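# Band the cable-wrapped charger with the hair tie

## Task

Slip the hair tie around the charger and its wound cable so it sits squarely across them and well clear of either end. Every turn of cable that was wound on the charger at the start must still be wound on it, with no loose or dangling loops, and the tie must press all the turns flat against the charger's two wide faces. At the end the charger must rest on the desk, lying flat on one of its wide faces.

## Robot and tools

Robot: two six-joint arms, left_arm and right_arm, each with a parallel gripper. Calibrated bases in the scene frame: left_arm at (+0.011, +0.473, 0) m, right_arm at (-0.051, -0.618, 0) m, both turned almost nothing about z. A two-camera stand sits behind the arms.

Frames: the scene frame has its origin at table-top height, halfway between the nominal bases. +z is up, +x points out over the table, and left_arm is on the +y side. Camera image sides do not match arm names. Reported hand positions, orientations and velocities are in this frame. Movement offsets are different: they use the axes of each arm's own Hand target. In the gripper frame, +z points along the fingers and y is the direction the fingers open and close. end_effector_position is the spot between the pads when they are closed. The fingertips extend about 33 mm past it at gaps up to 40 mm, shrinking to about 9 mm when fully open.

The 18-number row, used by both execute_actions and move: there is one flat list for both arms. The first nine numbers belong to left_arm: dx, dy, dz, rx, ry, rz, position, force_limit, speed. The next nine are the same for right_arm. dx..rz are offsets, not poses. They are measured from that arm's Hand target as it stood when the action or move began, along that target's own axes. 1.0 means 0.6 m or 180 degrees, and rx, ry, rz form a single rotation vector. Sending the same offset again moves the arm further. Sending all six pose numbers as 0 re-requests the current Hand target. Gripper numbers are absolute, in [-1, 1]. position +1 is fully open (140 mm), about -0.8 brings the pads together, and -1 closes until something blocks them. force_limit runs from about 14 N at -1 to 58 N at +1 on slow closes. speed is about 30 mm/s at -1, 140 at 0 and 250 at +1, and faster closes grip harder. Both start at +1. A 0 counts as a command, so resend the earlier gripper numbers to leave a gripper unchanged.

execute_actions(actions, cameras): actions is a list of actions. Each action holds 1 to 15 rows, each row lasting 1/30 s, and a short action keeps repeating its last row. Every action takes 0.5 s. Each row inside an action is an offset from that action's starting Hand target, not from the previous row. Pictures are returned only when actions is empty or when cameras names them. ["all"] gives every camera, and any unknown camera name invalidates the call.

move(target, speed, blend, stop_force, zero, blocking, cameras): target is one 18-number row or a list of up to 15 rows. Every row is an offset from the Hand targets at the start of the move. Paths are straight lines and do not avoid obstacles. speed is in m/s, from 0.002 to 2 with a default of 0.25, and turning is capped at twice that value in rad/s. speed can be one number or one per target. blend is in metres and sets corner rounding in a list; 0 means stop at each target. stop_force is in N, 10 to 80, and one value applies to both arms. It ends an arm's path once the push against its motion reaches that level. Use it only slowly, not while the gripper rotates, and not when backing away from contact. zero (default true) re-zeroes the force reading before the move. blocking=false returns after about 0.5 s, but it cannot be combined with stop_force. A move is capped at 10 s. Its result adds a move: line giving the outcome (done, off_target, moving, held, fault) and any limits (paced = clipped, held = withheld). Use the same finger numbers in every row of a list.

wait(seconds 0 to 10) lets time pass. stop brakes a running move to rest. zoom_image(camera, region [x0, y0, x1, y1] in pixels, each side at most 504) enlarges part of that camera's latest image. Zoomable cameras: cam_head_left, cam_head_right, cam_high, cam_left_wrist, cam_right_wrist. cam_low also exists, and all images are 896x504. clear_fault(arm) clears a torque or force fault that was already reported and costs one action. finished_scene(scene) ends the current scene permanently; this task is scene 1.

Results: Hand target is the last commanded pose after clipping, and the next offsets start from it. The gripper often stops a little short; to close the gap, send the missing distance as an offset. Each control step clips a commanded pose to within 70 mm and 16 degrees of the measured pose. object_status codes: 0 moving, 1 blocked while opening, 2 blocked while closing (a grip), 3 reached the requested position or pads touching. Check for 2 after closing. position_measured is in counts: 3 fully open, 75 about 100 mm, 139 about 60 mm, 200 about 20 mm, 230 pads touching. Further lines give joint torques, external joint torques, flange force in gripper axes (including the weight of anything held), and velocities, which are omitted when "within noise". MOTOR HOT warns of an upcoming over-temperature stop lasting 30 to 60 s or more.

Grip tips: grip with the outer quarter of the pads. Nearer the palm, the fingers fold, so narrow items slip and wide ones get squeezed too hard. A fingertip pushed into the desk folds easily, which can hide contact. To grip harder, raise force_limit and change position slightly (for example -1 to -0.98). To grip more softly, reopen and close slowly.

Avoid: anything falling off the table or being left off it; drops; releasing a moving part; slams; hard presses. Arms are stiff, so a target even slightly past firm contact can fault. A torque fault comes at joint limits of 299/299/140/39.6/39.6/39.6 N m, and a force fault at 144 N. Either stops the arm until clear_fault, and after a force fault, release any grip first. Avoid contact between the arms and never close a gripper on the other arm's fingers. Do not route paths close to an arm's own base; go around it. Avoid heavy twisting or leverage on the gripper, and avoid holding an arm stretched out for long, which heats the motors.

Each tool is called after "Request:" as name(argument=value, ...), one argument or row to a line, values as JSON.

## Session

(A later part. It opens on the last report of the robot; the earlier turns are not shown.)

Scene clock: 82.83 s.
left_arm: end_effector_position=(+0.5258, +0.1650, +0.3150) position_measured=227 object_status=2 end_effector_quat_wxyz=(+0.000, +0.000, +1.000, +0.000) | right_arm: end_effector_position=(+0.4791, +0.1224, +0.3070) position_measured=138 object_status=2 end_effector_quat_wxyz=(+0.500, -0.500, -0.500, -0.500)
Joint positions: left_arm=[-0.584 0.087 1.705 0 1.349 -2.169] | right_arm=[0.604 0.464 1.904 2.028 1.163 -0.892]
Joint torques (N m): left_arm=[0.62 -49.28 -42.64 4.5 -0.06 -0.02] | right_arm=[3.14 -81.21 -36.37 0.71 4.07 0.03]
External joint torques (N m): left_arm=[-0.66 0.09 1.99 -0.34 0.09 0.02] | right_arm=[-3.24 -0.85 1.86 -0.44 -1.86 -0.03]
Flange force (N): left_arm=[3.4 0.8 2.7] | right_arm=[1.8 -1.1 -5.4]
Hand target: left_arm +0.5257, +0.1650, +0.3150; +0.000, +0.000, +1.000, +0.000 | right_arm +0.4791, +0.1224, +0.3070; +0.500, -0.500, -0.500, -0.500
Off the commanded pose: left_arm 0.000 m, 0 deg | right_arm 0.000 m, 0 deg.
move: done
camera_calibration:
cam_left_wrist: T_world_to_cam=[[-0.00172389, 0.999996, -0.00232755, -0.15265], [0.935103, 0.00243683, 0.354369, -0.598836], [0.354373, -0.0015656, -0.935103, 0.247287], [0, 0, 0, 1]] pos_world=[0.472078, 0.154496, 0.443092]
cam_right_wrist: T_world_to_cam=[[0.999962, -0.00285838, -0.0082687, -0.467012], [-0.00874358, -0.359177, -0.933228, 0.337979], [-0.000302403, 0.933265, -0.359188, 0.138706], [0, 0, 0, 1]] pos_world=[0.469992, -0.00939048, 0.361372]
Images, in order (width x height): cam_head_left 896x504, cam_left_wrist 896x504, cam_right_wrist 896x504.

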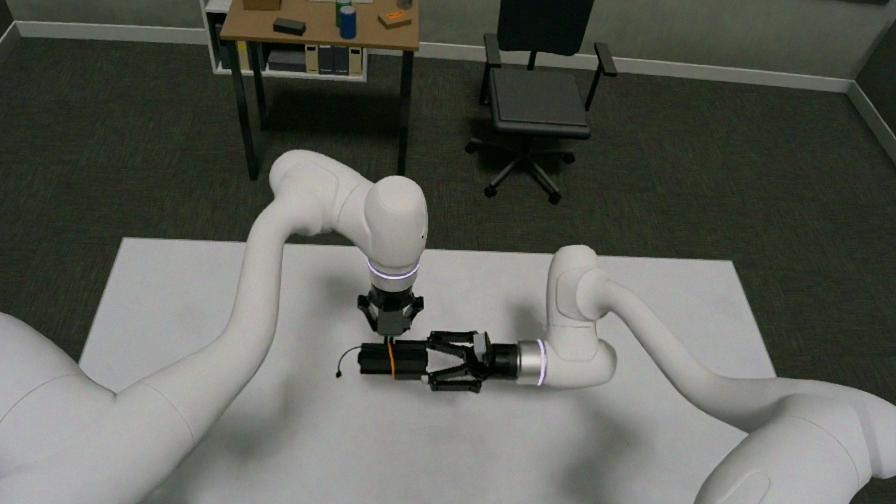

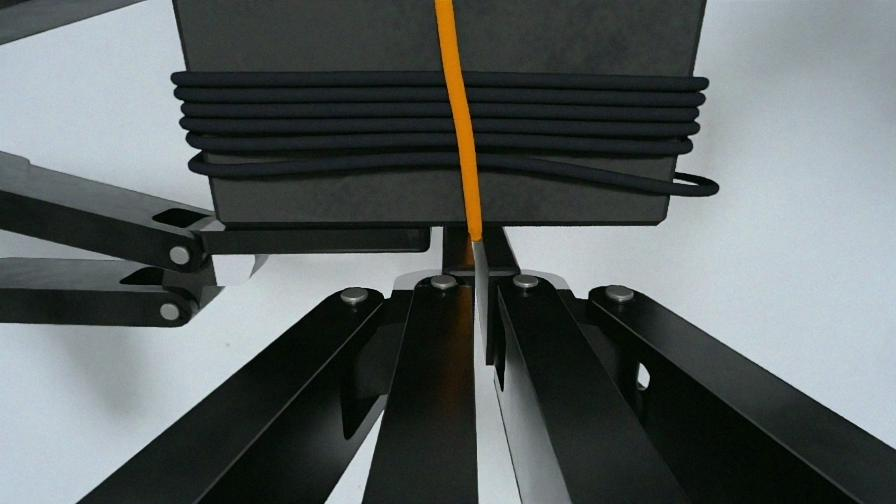

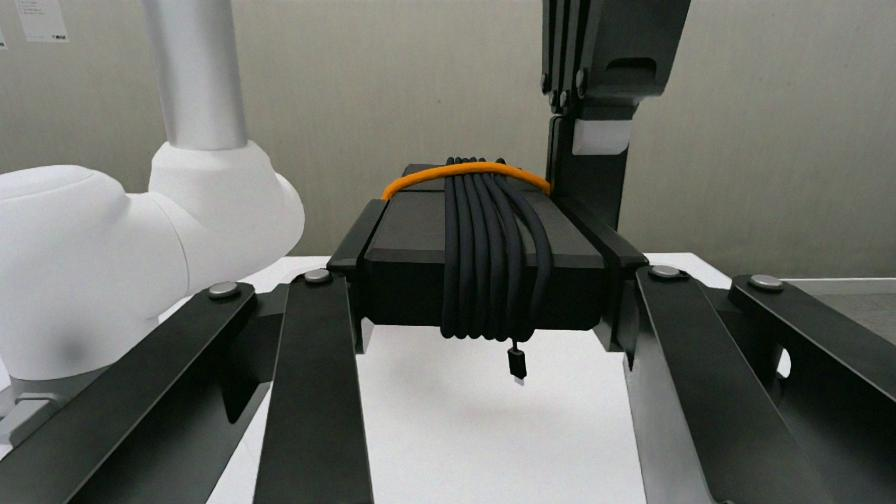

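Request:
move(
  target=[
    [-0.0198,0.005,0,0,0,0,-1,0.1,-1,0,0,0,0,0,0,-0.98,0.3,-1],
    [-0.0198,0.0485,0,0,0,0,-1,0.1,-1,0,0,0,0,0,0,-0.98,0.3,-1],
  ],
  speed=[0.04,0.05],
  blend=[0.004,0],
  cameras=["cam_left_wrist","cam_right_wrist","cam_head_left"],
)

Request:
zoom_image(
  camera="cam_right_wrist",
  region=[320, 130, 640, 290],
)

Request:
zoom_image(
  camera="cam_head_left",
  region=[330, 310, 470, 410],
)

Scene clock: 84.83 s.
left_arm: end_effector_position=(+0.5376, +0.1940, +0.3150) position_measured=227 object_status=2 end_effector_quat_wxyz=(+0.000, +0.000, +1.000, +0.000) | right_arm: end_effector_position=(+0.4791, +0.1224, +0.3070) position_measured=138 object_status=2 end_effector_quat_wxyz=(+0.500, -0.500, -0.500, -0.500)
Joint positions: left_arm=[-0.532 0.081 1.712 0 1.349 -2.117] | right_arm=[0.604 0.464 1.904 2.028 1.163 -0.892]
Joint torques (N m): left_arm=[2.52 -47.47 -42.96 5.99 -0.59 -0.05] | right_arm=[4.37 -82.47 -34.67 -0.25 4.96 0.05]
External joint torques (N m): left_arm=[-2.59 -1.46 2.22 -1.82 0.62 0.05] | right_arm=[-4.26 0.7 0.17 0.5 -2.76 -0.05]
Flange force (N): left_arm=[7.6 -0.8 1.5] | right_arm=[0.7 2.8 -1.8]
Hand target: left_arm +0.5376, +0.1941, +0.3150; +0.000, +0.000, +1.000, +0.000 | right_arm +0.4791, +0.1224, +0.3070; +0.500, -0.500, -0.500, -0.500
Off the commanded pose: left_arm 0.000 m, 0 deg | right_arm 0.000 m, 0 deg.
move: done
camera_calibration:
cam_left_wrist: T_world_to_cam=[[-0.00172389, 0.999996, -0.00232755, -0.181729], [0.935103, 0.00243683, 0.354369, -0.61007], [0.354373, -0.0015656, -0.935103, 0.243209], [0, 0, 0, 1]] pos_world=[0.483978, 0.183596, 0.443192]
cam_right_wrist: T_world_to_cam=[[0.999961, -0.00298766, -0.00832796, -0.467092], [-0.00884532, -0.359176, -0.933228, 0.337991], [-0.000203041, 0.933265, -0.359188, 0.138753], [0, 0, 0, 1]] pos_world=[0.470092, -0.00949047, 0.361372]
Images, in order (width x height): cam_head_left 896x504, cam_left_wrist 896x504, cam_right_wrist 896x504.

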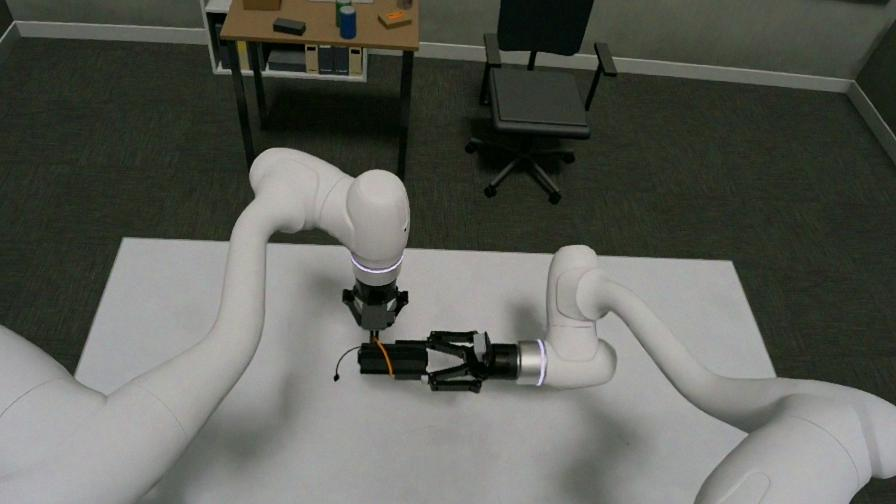

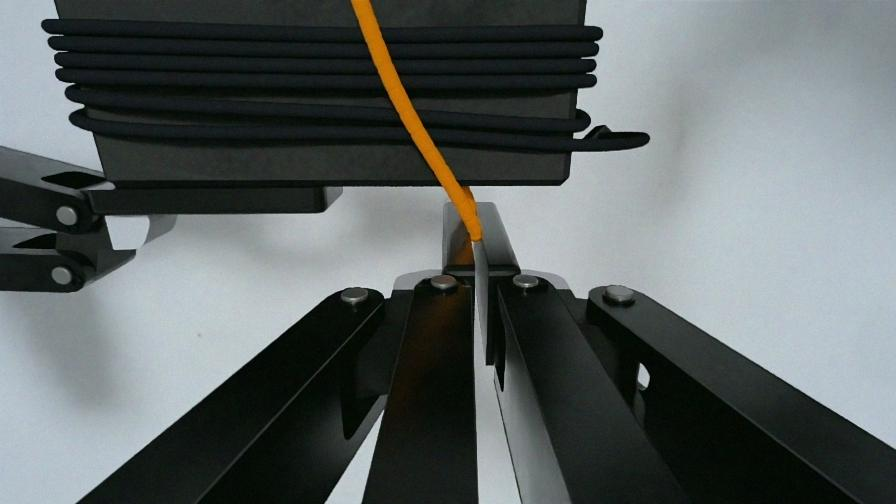

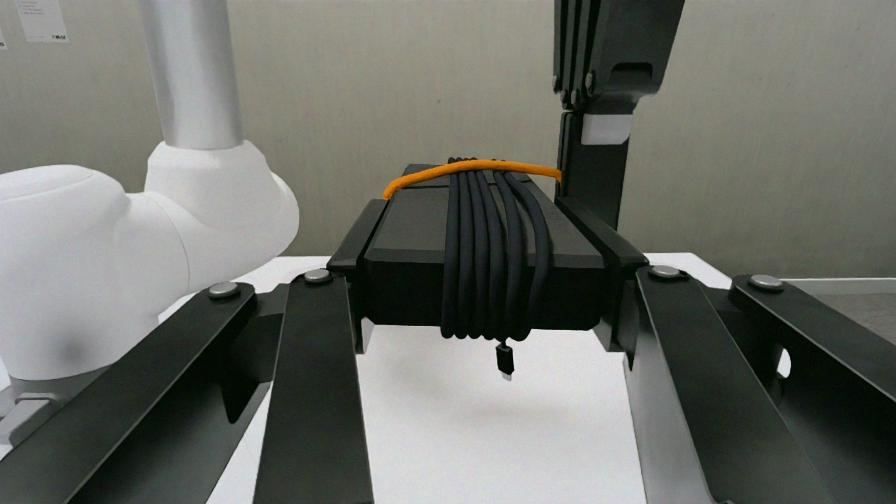

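Scaled by 1.575 from the camera's 896x504 image, which has a finer 1280x720 frame.

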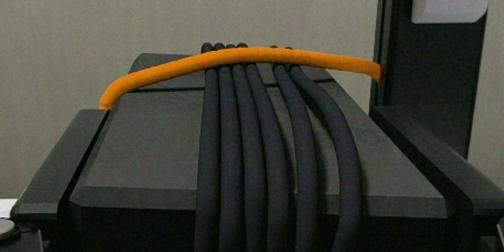

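Scaled by 3.600 from the camera's 896x504 image, which has a finer 1280x720 frame.

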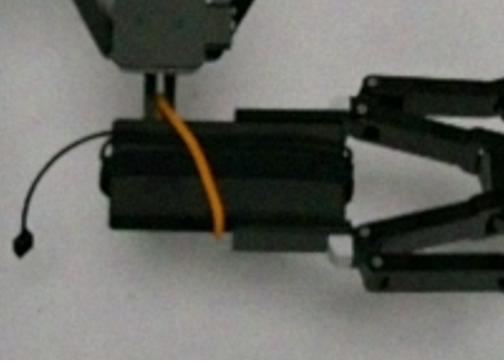

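Request:
move(
  target=[
    [0,-0.05,0,0,0,0,-1,0.1,-1,0,0,0,0,0,0,-0.98,0.3,-1],
    [0.0205,-0.05,0,0,0,0,-1,0.1,-1,0,0,0,0,0,0,-0.98,0.3,-1],
    [0.0205,-0.05,0,0,0,0,-0.72,0,-1,0,0,0,0,0,0,-0.98,0.3,-1],
  ],
  speed=[0.05,0.03,0.03],
  blend=[0.002,0,0],
  cameras=["cam_left_wrist","cam_right_wrist"],
)

Request:
zoom_image(
  camera="cam_right_wrist",
  region=[320, 130, 640, 290],
)

Request:
zoom_image(
  camera="cam_left_wrist",
  region=[340, 0, 740, 300],
)

Scene clock: 87.07 s.
left_arm: end_effector_position=(+0.5253, +0.1641, +0.3150) position_measured=219 object_status=3 end_effector_quat_wxyz=(+0.000, +0.000, +1.000, +0.000) | right_arm: end_effector_position=(+0.4791, +0.1224, +0.3070) position_measured=138 object_status=2 end_effector_quat_wxyz=(+0.500, -0.500, -0.500, -0.500)
Joint positions: left_arm=[-0.585 0.087 1.705 0 1.349 -2.17] | right_arm=[0.604 0.464 1.904 2.028 1.163 -0.892]
Joint torques (N m): left_arm=[-0.21 -48.94 -41.65 4.02 0.58 -0.01] | right_arm=[1.84 -80.95 -37.09 1.25 3.46 0.06]
External joint torques (N m): left_arm=[0.31 -1.53 0.72 0.17 -0.54 0.01] | right_arm=[-1.75 -1.05 2.69 -0.98 -1.25 -0.06]
Flange force (N): left_arm=[2.9 2.4 1.5] | right_arm=[1.5 -3.2 -5.8]
Hand target: left_arm +0.5253, +0.1641, +0.3150; +0.000, +0.000, +1.000, +0.000 | right_arm +0.4791, +0.1224, +0.3070; +0.500, -0.500, -0.500, -0.500
Off the commanded pose: left_arm 0.000 m, 0 deg | right_arm 0.000 m, 0 deg.
move: done
camera_calibration:
cam_left_wrist: T_world_to_cam=[[-0.00168993, 0.999996, -0.0024216, -0.151724], [0.935103, 0.00243841, 0.354369, -0.598495], [0.354373, -0.00166558, -0.935103, 0.247536], [0, 0, 0, 1]] pos_world=[0.471678, 0.153595, 0.443193]
cam_right_wrist: T_world_to_cam=[[0.999961, -0.00298766, -0.00832796, -0.467092], [-0.00884532, -0.359176, -0.933228, 0.337991], [-0.000203041, 0.933265, -0.359188, 0.138753], [0, 0, 0, 1]] pos_world=[0.470092, -0.00949047, 0.361372]
Images, in order (width x height): cam_left_wrist 896x504, cam_right_wrist 896x504.

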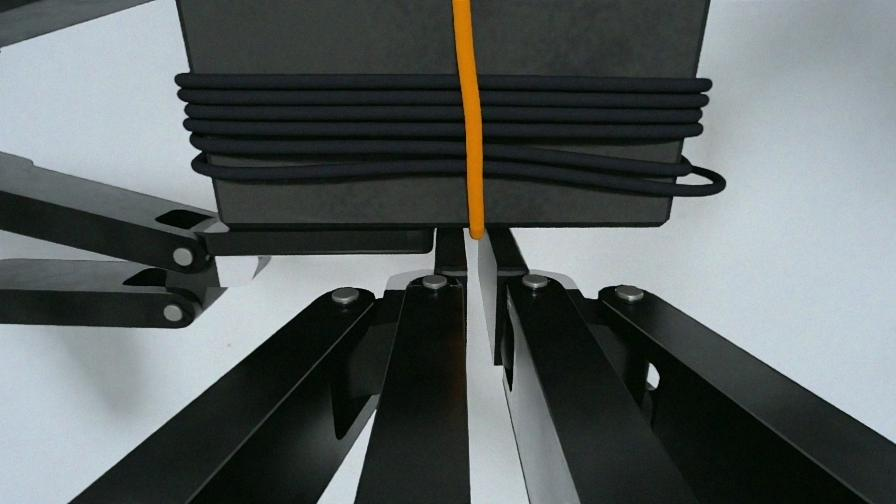

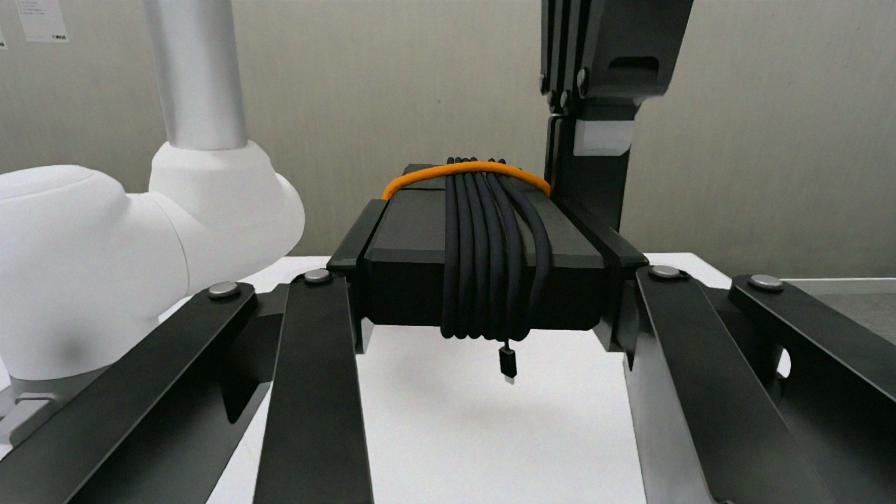

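Scaled by 1.575 from the camera's 896x504 image, which has a finer 1280x720 frame.

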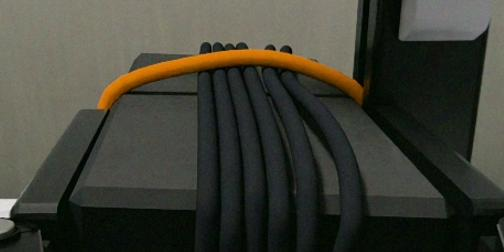

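Scaled by 1.260 from the camera's 896x504 image, which has a finer 1280x720 frame.

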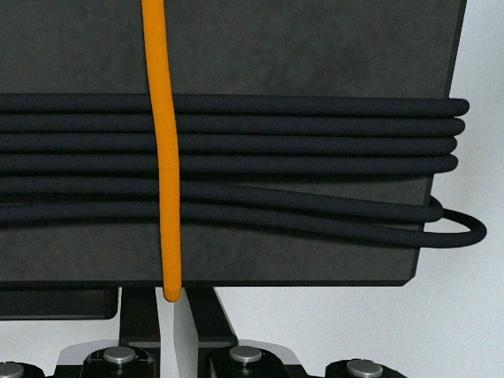

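Request:
move(
  target=[
    [-0.0333,0,0,0,0,0,-0.72,0,-1,0,0,0,0,0,0,-0.98,0.3,-1],
    [-0.0333,0,-0.175,0,0,0,-0.72,0,-1,0,0,0,0,0,0,-0.98,0.3,-1],
    [0.0772,0.0432,-0.175,0,0,0.5,-0.72,0,-1,0,0,0,0,0,0,-0.98,0.3,-1],
    [0.0772,0.0432,-0.12,0,0,0.5,0.2,0,0.5,0,0,0,0,0,0,-0.98,0.3,-1],
  ],
  speed=[0.06,0.25,0.4,0.25],
  blend=[0.005,0.02,0.01,0],
  cameras=["cam_left_wrist","cam_right_wrist"],
)

Request:
zoom_image(
  camera="cam_left_wrist",
  region=[340, 50, 600, 410],
)

Scene clock: 91.77 s.
left_arm: end_effector_position=(+0.4789, +0.1899, +0.3870) position_measured=104 object_status=0 end_effector_quat_wxyz=(+0.000, +0.707, +0.707, +0.000) | right_arm: end_effector_position=(+0.4791, +0.1224, +0.3070) position_measured=138 object_status=2 end_effector_quat_wxyz=(+0.500, -0.500, -0.500, -0.500)
Joint positions: left_arm=[-0.594 -0.017 1.682 0 1.476 -0.608] | right_arm=[0.604 0.464 1.904 2.028 1.163 -0.892]
Joint torques (N m): left_arm=[-0.48 -38.91 -42.8 4.14 0.45 -0.01] | right_arm=[2.03 -81.13 -36.91 1.19 3.52 0.06]
External joint torques (N m): left_arm=[0.5 -1.27 1.09 0.18 -0.43 0.01] | right_arm=[-2.03 -0.8 2.38 -0.92 -1.32 -0.07]
Flange force (N): left_arm=[2.7 -2.7 2.4] | right_arm=[1.3 -2.4 -5.5]
Hand target: left_arm +0.4789, +0.1899, +0.3870; +0.000, +0.707, +0.707, +0.000 | right_arm +0.4791, +0.1224, +0.3070; +0.500, -0.500, -0.500, -0.500
Off the commanded pose: left_arm 0.000 m, 0 deg | right_arm 0.000 m, 0 deg.
move: done
camera_calibration:
cam_left_wrist: T_world_to_cam=[[0.999996, 0.00175856, -0.00223291, -0.467772], [0.00243525, -0.935214, 0.354074, 0.0441894], [-0.00146559, -0.354078, -0.935215, 0.568728], [0, 0, 0, 1]] pos_world=[0.468496, 0.243523, 0.515192]
cam_right_wrist: T_world_to_cam=[[0.999961, -0.00298766, -0.00832796, -0.467092], [-0.00884532, -0.359176, -0.933228, 0.337991], [-0.000203041, 0.933265, -0.359188, 0.138753], [0, 0, 0, 1]] pos_world=[0.470092, -0.00949047, 0.361372]
Images, in order (width x height): cam_left_wrist 896x504, cam_right_wrist 896x504.

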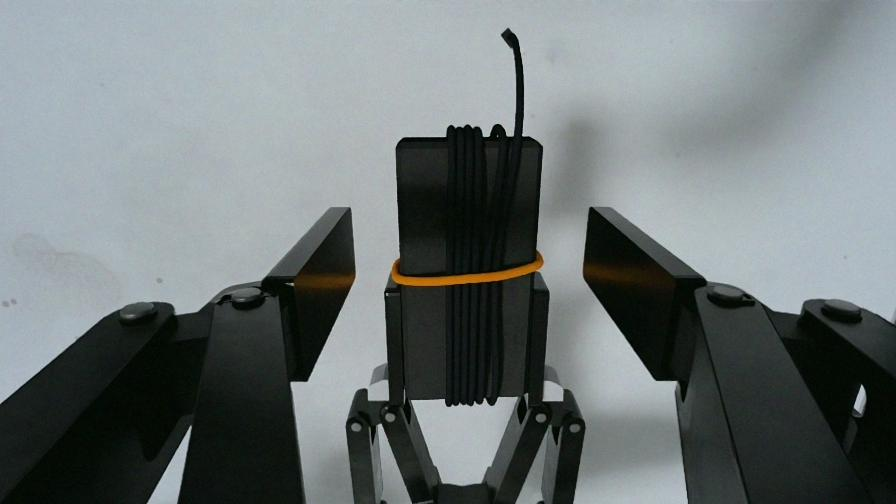

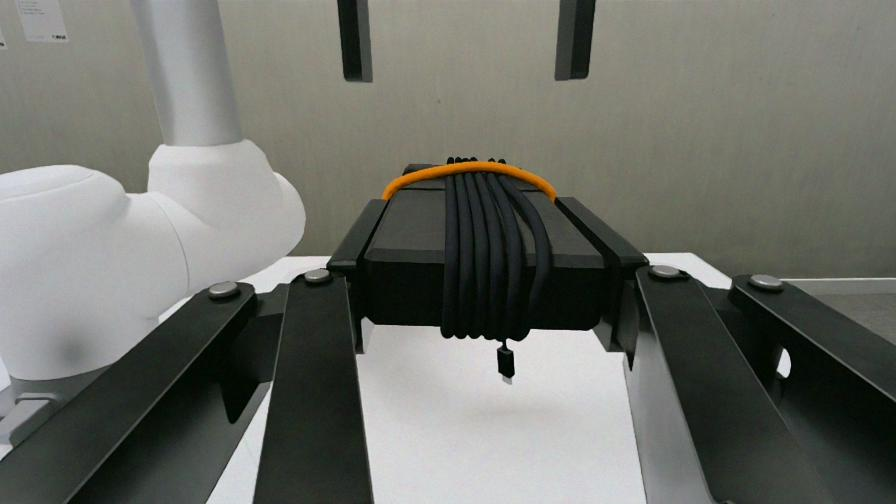

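Scaled by 1.400 from the camera's 896x504 image, which has a finer 1280x720 frame.

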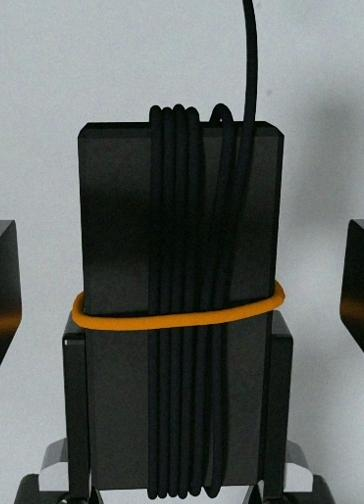

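Request:
move(
  target=[
    [0.001,0.0018,0.0967,0,0,0,0.2,0,0.5,0,0,0,0,0,0,-0.98,0.3,-1],
    [0.001,0.0018,0.0967,0,0,0,-1,1,-1,0,0,0,0,0,0,-0.98,0.3,-1],
  ],
  speed=[0.15,0.1],
  cameras=["cam_left_wrist"],
)

Request:
wait(
  seconds=0.3,
)

Scene clock: 95.27 s.
left_arm: end_effector_position=(+0.4800, +0.1905, +0.3290) position_measured=139 object_status=0 end_effector_quat_wxyz=(+0.000, +0.707, +0.707, +0.000) | right_arm: end_effector_position=(+0.4791, +0.1224, +0.3070) position_measured=138 object_status=2 end_effector_quat_wxyz=(+0.500, -0.500, -0.500, -0.500)
Joint positions: left_arm=[-0.592 -0.002 1.772 0 1.371 -0.606] | right_arm=[0.604 0.464 1.904 2.028 1.163 -0.892]
Joint torques (N m): left_arm=[-1.62 -37.46 -39.09 3.8 0.45 0.02] | right_arm=[1.53 -85.32 -40.57 2.73 4.83 0.23]
External joint torques (N m): left_arm=[1.69 -3.6 -1.95 0.46 -0.44 -0.02] | right_arm=[-1.54 3.33 6.09 -2.46 -2.62 -0.23]
Flange force (N): left_arm=[3.9 -0.5 -3.3] | right_arm=[-3.7 -3.8 -6.5]
Hand target: left_arm +0.4800, +0.1906, +0.3290; +0.000, +0.707, +0.707, +0.000 | right_arm +0.4791, +0.1224, +0.3070; +0.500, -0.500, -0.500, -0.500
Off the commanded pose: left_arm 0.000 m, 0 deg | right_arm 0.000 m, 0 deg.
move: done
camera_calibration:
cam_left_wrist: T_world_to_cam=[[0.999996, 0.00175856, -0.00223291, -0.468903], [0.00243525, -0.935214, 0.354074, 0.0653197], [-0.00146559, -0.354078, -0.935215, 0.514606], [0, 0, 0, 1]] pos_world=[0.469496, 0.244123, 0.457092]
Images, in order (width x height): cam_left_wrist 896x504.

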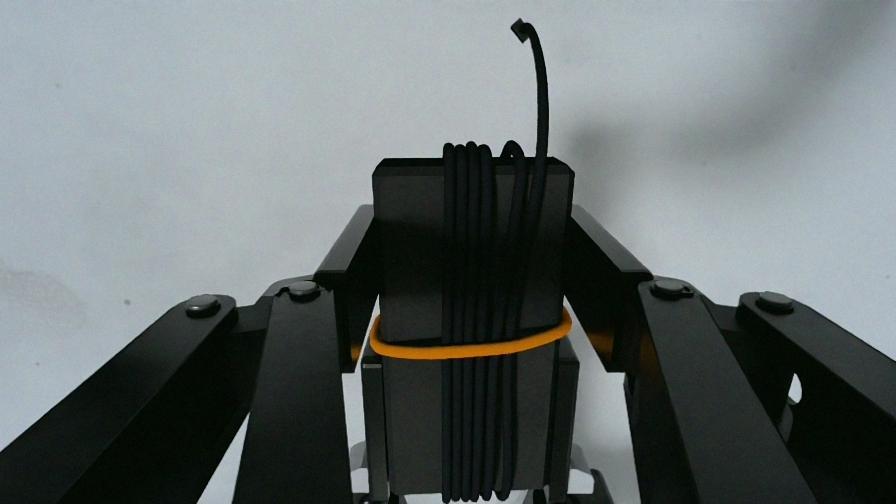

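Scene clock: 95.57 s.
left_arm: end_effector_position=(+0.4800, +0.1905, +0.3290) position_measured=139 object_status=2 end_effector_quat_wxyz=(+0.000, +0.707, +0.707, +0.000) | right_arm: end_effector_position=(+0.4791, +0.1224, +0.3070) position_measured=138 object_status=2 end_effector_quat_wxyz=(+0.500, -0.500, -0.500, -0.500)
Joint positions: left_arm=[-0.592 -0.002 1.772 0 1.371 -0.606] | right_arm=[0.604 0.464 1.904 2.028 1.163 -0.892]
Joint torques (N m): left_arm=[-2.05 -37.33 -39.14 3.85 0.58 0.03] | right_arm=[1.46 -85.33 -40.72 2.76 4.79 0.23]
External joint torques (N m): left_arm=[1.88 -2.49 -1.57 0.37 -0.57 -0.03] | right_arm=[-1.5 3.33 6.28 -2.49 -2.59 -0.23]
Flange force (N): left_arm=[3.5 0.6 -2.1] | right_arm=[-3.8 -4.1 -6.8]
Hand target: left_arm +0.4800, +0.1906, +0.3290; +0.000, +0.707, +0.707, +0.000 | right_arm +0.4791, +0.1224, +0.3070; +0.500, -0.500, -0.500, -0.500
Tool commands: left_gripper/position=-1.0 left_gripper/force_limit=+1.0 left_gripper/speed=-1.0 right_gripper/position=-0.98 right_gripper/force_limit=+0.3 right_gripper/speed=-1.0
Off the commanded pose: left_arm 0.000 m, 0 deg | right_arm 0.000 m, 0 deg.
wait: 0.30 s; at rest by 0.17 s

Request:
move(
  target=[
    [0,0,0,0,0,0,-1,1,-1,0,0,0,0,0,0,0.06,0.3,-1],
    [0,0,0,0,0,0,-1,1,-1,0,0,-0.15,0,0,0,0.06,0.3,-1],
    [0,0,0.2317,0,0,0,-1,1,-1,0,0,-0.5,0,0,0,0.06,0.3,-1],
  ],
  speed=[0.1,0.15,0.25],
  blend=[0,0.02,0],
  cameras=["cam_left_wrist","cam_right_wrist","cam_low"],
)

Request:
zoom_image(
  camera="cam_low",
  region=[380, 100, 580, 260],
)

Scene clock: 98.53 s.
left_arm: end_effector_position=(+0.4801, +0.1905, +0.1900) position_measured=139 object_status=2 end_effector_quat_wxyz=(+0.000, +0.707, +0.707, +0.000) | right_arm: end_effector_position=(+0.4793, -0.1775, +0.3071) position_measured=122 object_status=3 end_effector_quat_wxyz=(+0.500, -0.500, -0.500, -0.500)
Joint positions: left_arm=[-0.592 0.074 1.957 0 1.11 -0.606] | right_arm=[0.137 0.312 2.152 1.677 1.486 -0.897]
Joint torques (N m): left_arm=[-0.09 -46.22 -40.3 3.6 0.38 -0.06] | right_arm=[1.8 -59.93 -31.15 1.7 2.54 0.08]
External joint torques (N m): left_arm=[0.02 1.56 2.96 0.28 -0.36 0.06] | right_arm=[-1.72 -3.46 0.33 -0.23 -0.32 -0.08]
Flange force (N): left_arm=[1.5 -2.2 5.3] | right_arm=[5.0 -4.3 -4.1]
Hand target: left_arm +0.4801, +0.1906, +0.1900; +0.000, +0.707, +0.707, +0.000 | right_arm +0.4793, -0.1776, +0.3071; +0.500, -0.500, -0.500, -0.500
Off the commanded pose: left_arm 0.000 m, 0 deg | right_arm 0.000 m, 0 deg.
move: done
camera_calibration:
cam_left_wrist: T_world_to_cam=[[0.999996, 0.00166449, -0.00219898, -0.469301], [0.00233527, -0.935215, 0.354073, 0.114583], [-0.00146717, -0.354077, -0.935215, 0.384612], [0, 0, 0, 1]] pos_world=[0.469596, 0.244123, 0.318092]
cam_right_wrist: T_world_to_cam=[[0.999961, -0.00289411, -0.00836329, -0.468046], [-0.0088447, -0.359177, -0.933228, 0.230368], [-0.00030304, 0.933265, -0.359188, 0.418722], [0, 0, 0, 1]] pos_world=[0.470192, -0.30939, 0.361472]
Images, in order (width x height): cam_low 896x504, cam_left_wrist 896x504, cam_right_wrist 896x504.

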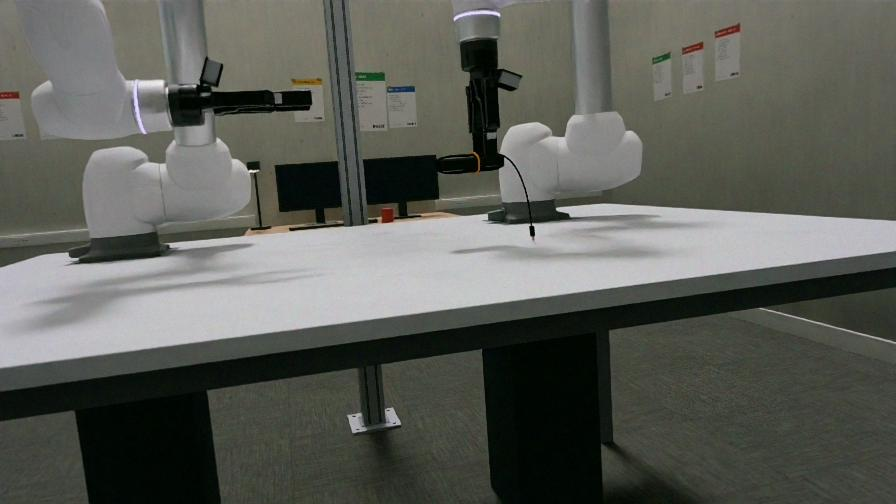

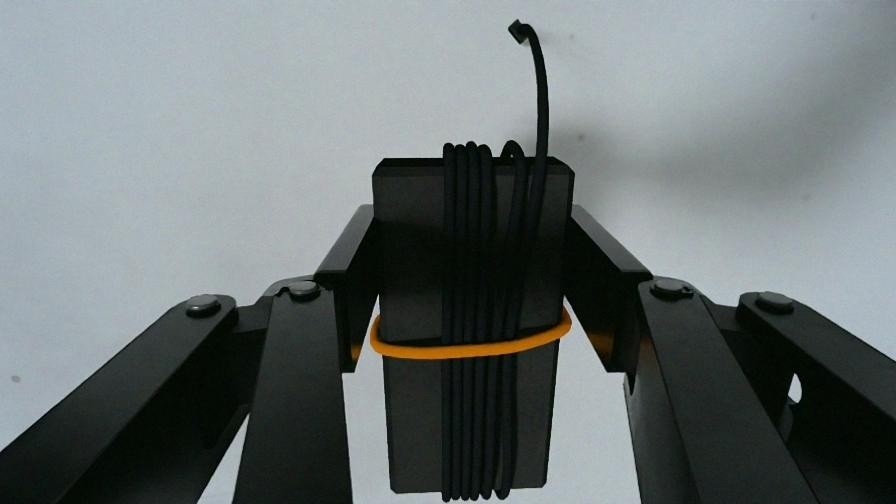

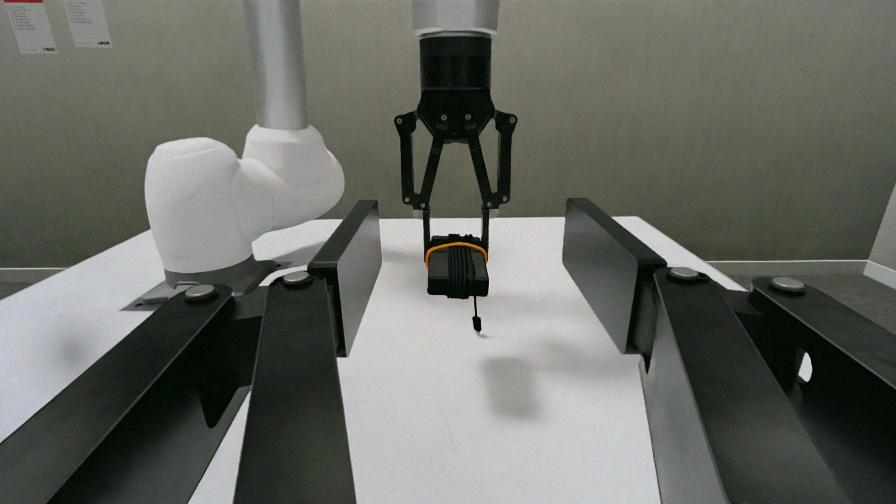

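Scaled by 2.520 from the camera's 896x504 image, which has a finer 1280x720 frame.

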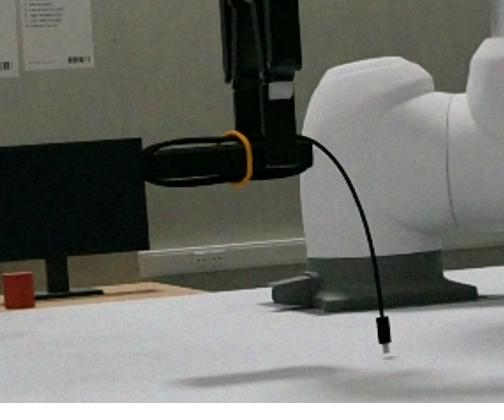

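Request:
move(
  target=[
    [-0.2092,0.0333,0.2167,0,0,0,-1,1,-1,0,0,0,0,0,0,0.06,0.3,-1],
    [-0.2342,0.0383,0.2425,0,0,0,-1,1,-1,0,0,0,0,0,0,0.06,0.3,-1],
  ],
  speed=[0.14,0.06],
  blend=[0.01,0],
  cameras=["cam_left_wrist","cam_low","cam_right_wrist"],
)

Request:
zoom_image(
  camera="cam_low",
  region=[370, 170, 540, 280],
)

Scene clock: 101.00 s.
left_arm: end_effector_position=(+0.5032, +0.0501, +0.0445) position_measured=139 object_status=2 end_effector_quat_wxyz=(+0.000, +0.707, +0.707, +0.000) | right_arm: end_effector_position=(+0.4793, -0.1776, +0.3071) position_measured=122 object_status=3 end_effector_quat_wxyz=(+0.500, -0.500, -0.500, -0.500)
Joint positions: left_arm=[-0.75 0.358 1.903 0 0.88 -0.764] | right_arm=[0.136 0.312 2.152 1.676 1.486 -0.897]
Joint torques (N m): left_arm=[-0.35 -68.72 -33.93 3.16 0.41 -0.01] | right_arm=[1.88 -59.81 -31.05 1.61 2.49 0.07]
External joint torques (N m): left_arm=[0.39 0.1 1.67 0.18 -0.39 0.01] | right_arm=[-1.9 -3.44 0.32 -0.14 -0.29 -0.07]
Flange force (N): left_arm=[2.7 -2.2 1.9] | right_arm=[4.9 -4.2 -4.3]
Hand target: left_arm +0.5032, +0.0501, +0.0445; +0.000, +0.707, +0.707, +0.000 | right_arm +0.4793, -0.1776, +0.3071; +0.500, -0.500, -0.500, -0.500
Off the commanded pose: left_arm 0.000 m, 0 deg | right_arm 0.000 m, 0 deg.
move: done
camera_calibration:
cam_left_wrist: T_world_to_cam=[[0.999996, 0.00175856, -0.00223291, -0.492491], [0.00243525, -0.935214, 0.354074, 0.0346577], [-0.00146559, -0.354078, -0.935215, 0.198952], [0, 0, 0, 1]] pos_world=[0.492696, 0.103723, 0.172692]
cam_right_wrist: T_world_to_cam=[[0.999961, -0.00298766, -0.00832796, -0.468088], [-0.00884532, -0.359176, -0.933228, 0.230333], [-0.000203041, 0.933265, -0.359188, 0.418769], [0, 0, 0, 1]] pos_world=[0.470192, -0.30949, 0.361472]
Images, in order (width x height): cam_low 896x504, cam_left_wrist 896x504, cam_right_wrist 896x504.

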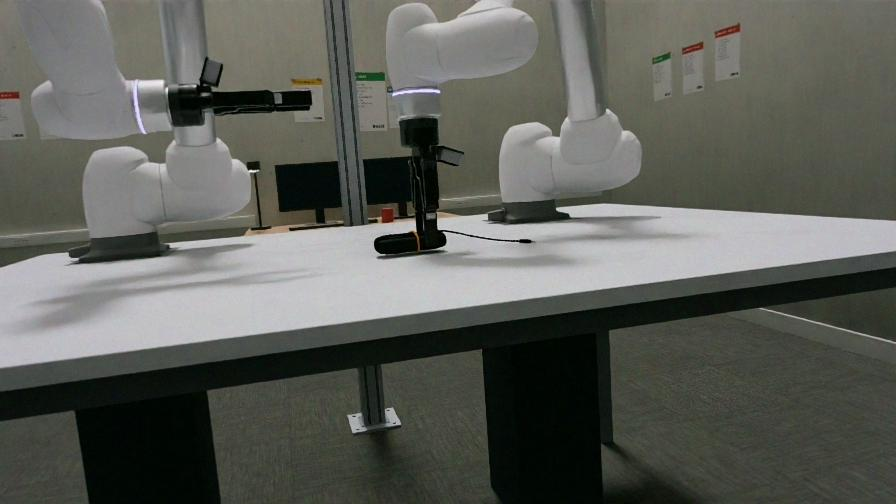

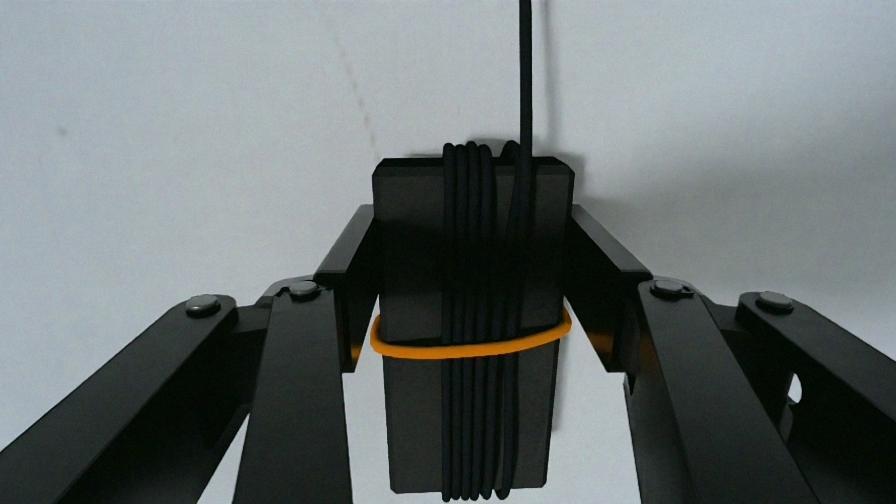

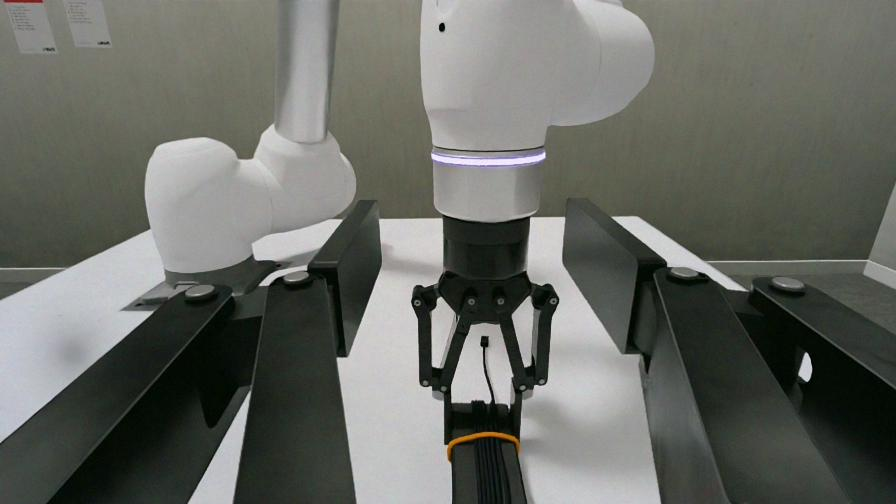

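Scaled by 2.965 from the camera's 896x504 image, which has a finer 1280x720 frame.

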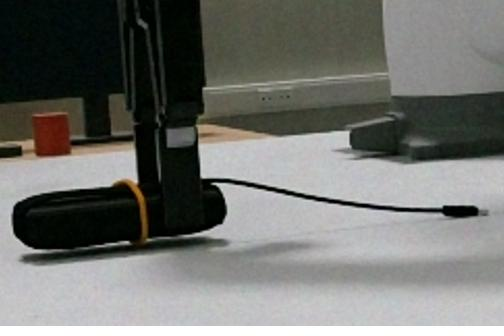

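Request:
move(
  target=[0,0,0.0142,0,0,0,-1,1,-1,0,0,0,0,0,0,0.06,0.3,-1],
  speed=0.01,
  stop_force=10,
  cameras=["cam_left_wrist","cam_low"],
)

Request:
zoom_image(
  camera="cam_low",
  region=[370, 170, 540, 280],
)

Scene clock: 102.60 s.
left_arm: end_effector_position=(+0.5033, +0.0500, +0.0372) position_measured=139 object_status=2 end_effector_quat_wxyz=(+0.000, +0.707, +0.707, +0.000) | right_arm: end_effector_position=(+0.4793, -0.1776, +0.3071) position_measured=122 object_status=3 end_effector_quat_wxyz=(+0.500, -0.500, -0.500, -0.500)
Joint positions: left_arm=[-0.75 0.366 1.908 0 0.867 -0.764] | right_arm=[0.136 0.312 2.152 1.676 1.486 -0.897]
Joint torques (N m): left_arm=[-0.51 -60.2 -27.15 3.42 0.62 -0.02] | right_arm=[1.77 -59.91 -31.23 1.63 2.47 0.08]
External joint torques (N m): left_arm=[0.63 -9.29 -4.88 -0.1 -0.6 0.02] | right_arm=[-1.79 -3.32 0.52 -0.16 -0.26 -0.08]
Flange force (N): left_arm=[2.6 -1.5 -12.5] | right_arm=[4.6 -4.5 -4.2]
Hand target: left_arm +0.5033, +0.0500, +0.0372; +0.000, +0.707, +0.707, +0.000 (not the last commanded pose) | right_arm +0.4793, -0.1776, +0.3071; +0.500, -0.500, -0.500, -0.500
Off the commanded pose: left_arm 0.001 m, 0 deg | right_arm 0.000 m, 0 deg.
move: contact (left_arm)
camera_calibration:
cam_left_wrist: T_world_to_cam=[[0.999996, 0.00173211, -0.00201085, -0.492642], [0.00233205, -0.935169, 0.354193, 0.0372102], [-0.00126698, -0.354197, -0.93517, 0.191903], [0, 0, 0, 1]] pos_world=[0.492797, 0.103623, 0.165292]
Images, in order (width x height): cam_low 896x504, cam_left_wrist 896x504.

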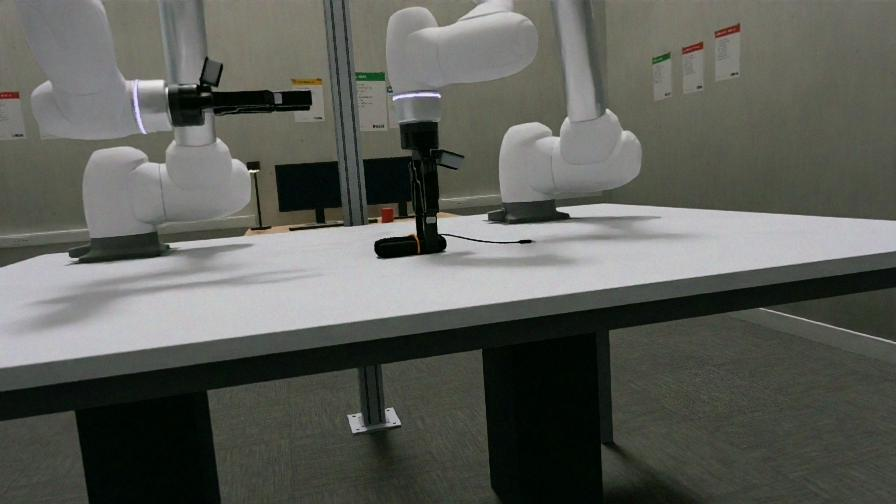

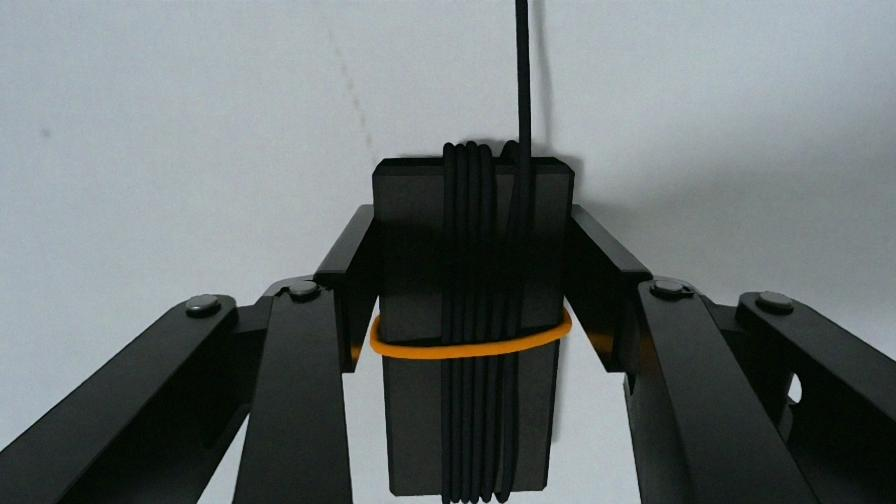

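Scaled by 2.965 from the camera's 896x504 image, which has a finer 1280x720 frame.

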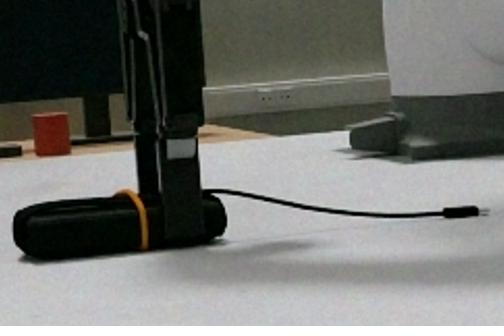

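Request:
move(
  target=[
    [0,0,-0.001,0,0,0,0.05,0.5,-1,0,0,0,0,0,0,0.06,0.3,-1],
    [0,0,-0.138,0,0,0,0.05,0.5,-1,0,0,0,0,0,0,0.06,0.3,-1],
  ],
  speed=[0.05,0.15],
  cameras=["cam_left_wrist","cam_low","cam_right_wrist"],
)

Request:
zoom_image(
  camera="cam_low",
  region=[370, 200, 540, 280],
)

Request:
zoom_image(
  camera="cam_left_wrist",
  region=[360, 60, 580, 400],
)

Request:
zoom_image(
  camera="cam_right_wrist",
  region=[400, 310, 560, 504],
)

Scene clock: 104.53 s.
left_arm: end_effector_position=(+0.5032, +0.0500, +0.1199) position_measured=123 object_status=3 end_effector_quat_wxyz=(+0.000, +0.707, +0.707, +0.000) | right_arm: end_effector_position=(+0.4793, -0.1776, +0.3071) position_measured=122 object_status=3 end_effector_quat_wxyz=(+0.500, -0.500, -0.500, -0.500)
Joint positions: left_arm=[-0.75 0.284 1.843 0 1.014 -0.764] | right_arm=[0.136 0.312 2.152 1.676 1.486 -0.897]
Joint torques (N m): left_arm=[-0.08 -64.78 -36.3 3.42 0.55 -0.06] | right_arm=[1.95 -59.7 -31.21 1.63 2.49 0.09]
External joint torques (N m): left_arm=[0 0.58 0.84 0.25 -0.53 0.06] | right_arm=[-1.97 -3.74 0.35 -0.16 -0.27 -0.09]
Flange force (N): left_arm=[0.8 -0.8 2.2] | right_arm=[5.3 -4.6 -4.6]
Hand target: left_arm +0.5032, +0.0500, +0.1200; +0.000, +0.707, +0.707, +0.000 | right_arm +0.4793, -0.1776, +0.3071; +0.500, -0.500, -0.500, -0.500
Off the commanded pose: left_arm 0.000 m, 0 deg | right_arm 0.000 m, 0 deg.
move: done
camera_calibration:
cam_left_wrist: T_world_to_cam=[[0.999996, 0.00173235, -0.00201085, -0.492376], [0.00233212, -0.935215, 0.354074, 0.007918], [-0.0012672, -0.354077, -0.935215, 0.269334], [0, 0, 0, 1]] pos_world=[0.492697, 0.103623, 0.248092]
cam_right_wrist: T_world_to_cam=[[0.999961, -0.00298766, -0.00832796, -0.468088], [-0.00884532, -0.359176, -0.933228, 0.230333], [-0.000203041, 0.933265, -0.359188, 0.418769], [0, 0, 0, 1]] pos_world=[0.470192, -0.30949, 0.361472]
Images, in order (width x height): cam_low 896x504, cam_left_wrist 896x504, cam_right_wrist 896x504.

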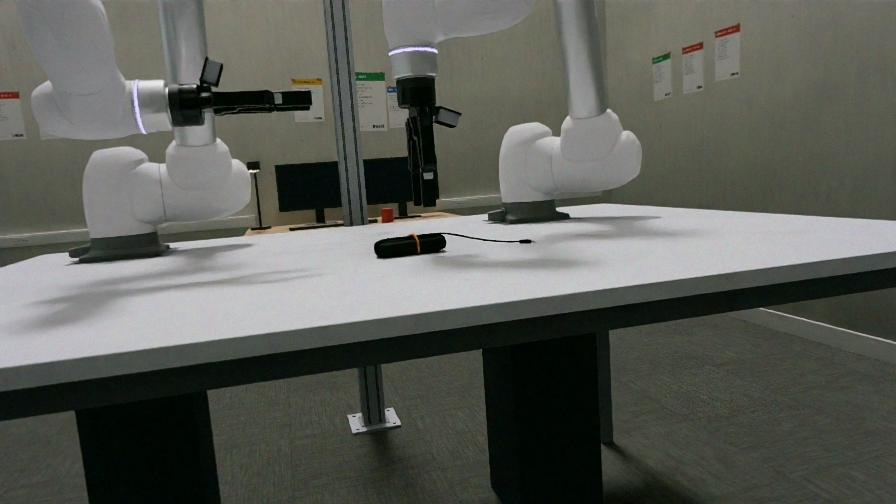

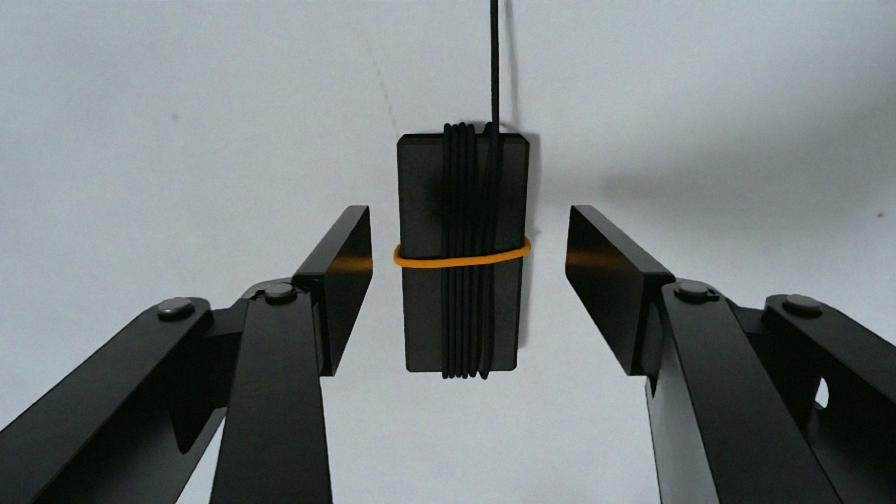

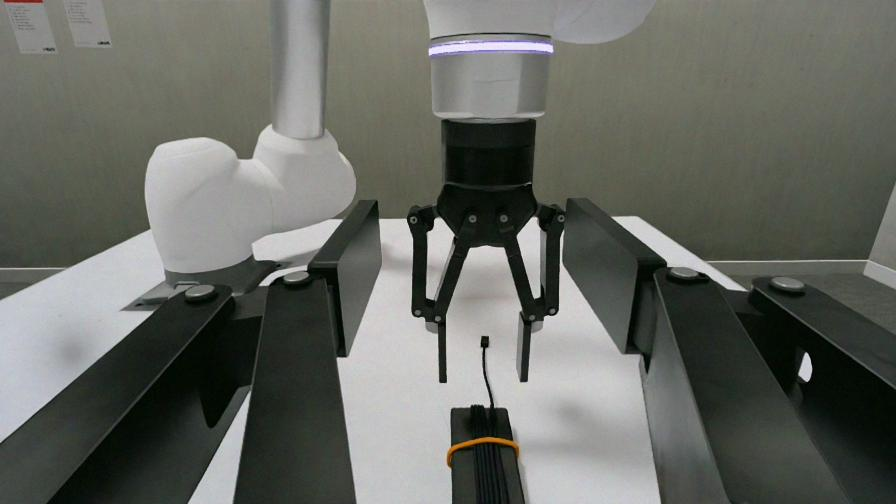

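Scaled by 2.965 from the camera's 896x504 image, which has a finer 1280x720 frame.

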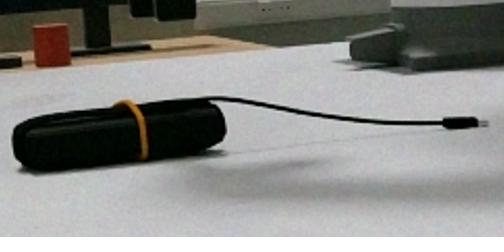

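Scaled by 1.482 from the camera's 896x504 image, which has a finer 1280x720 frame.

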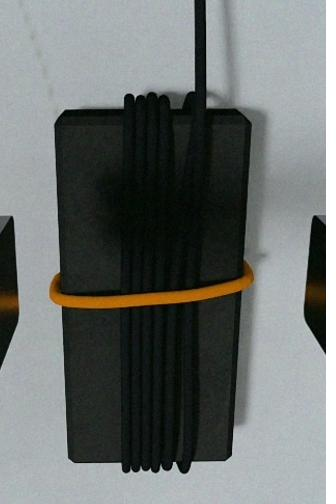

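Scaled by 2.598 from the camera's 896x504 image, which has a finer 1280x720 frame.

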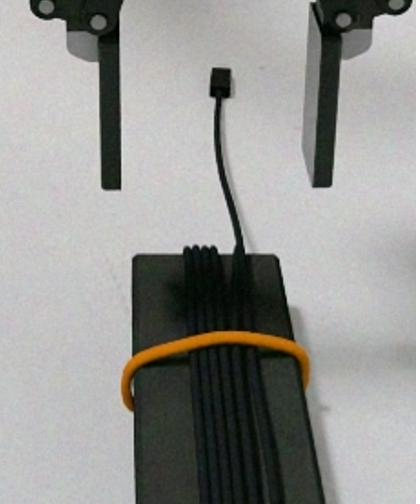

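Request:
finished_scene(
  scene=2,
)

The scene is finished: the task was done.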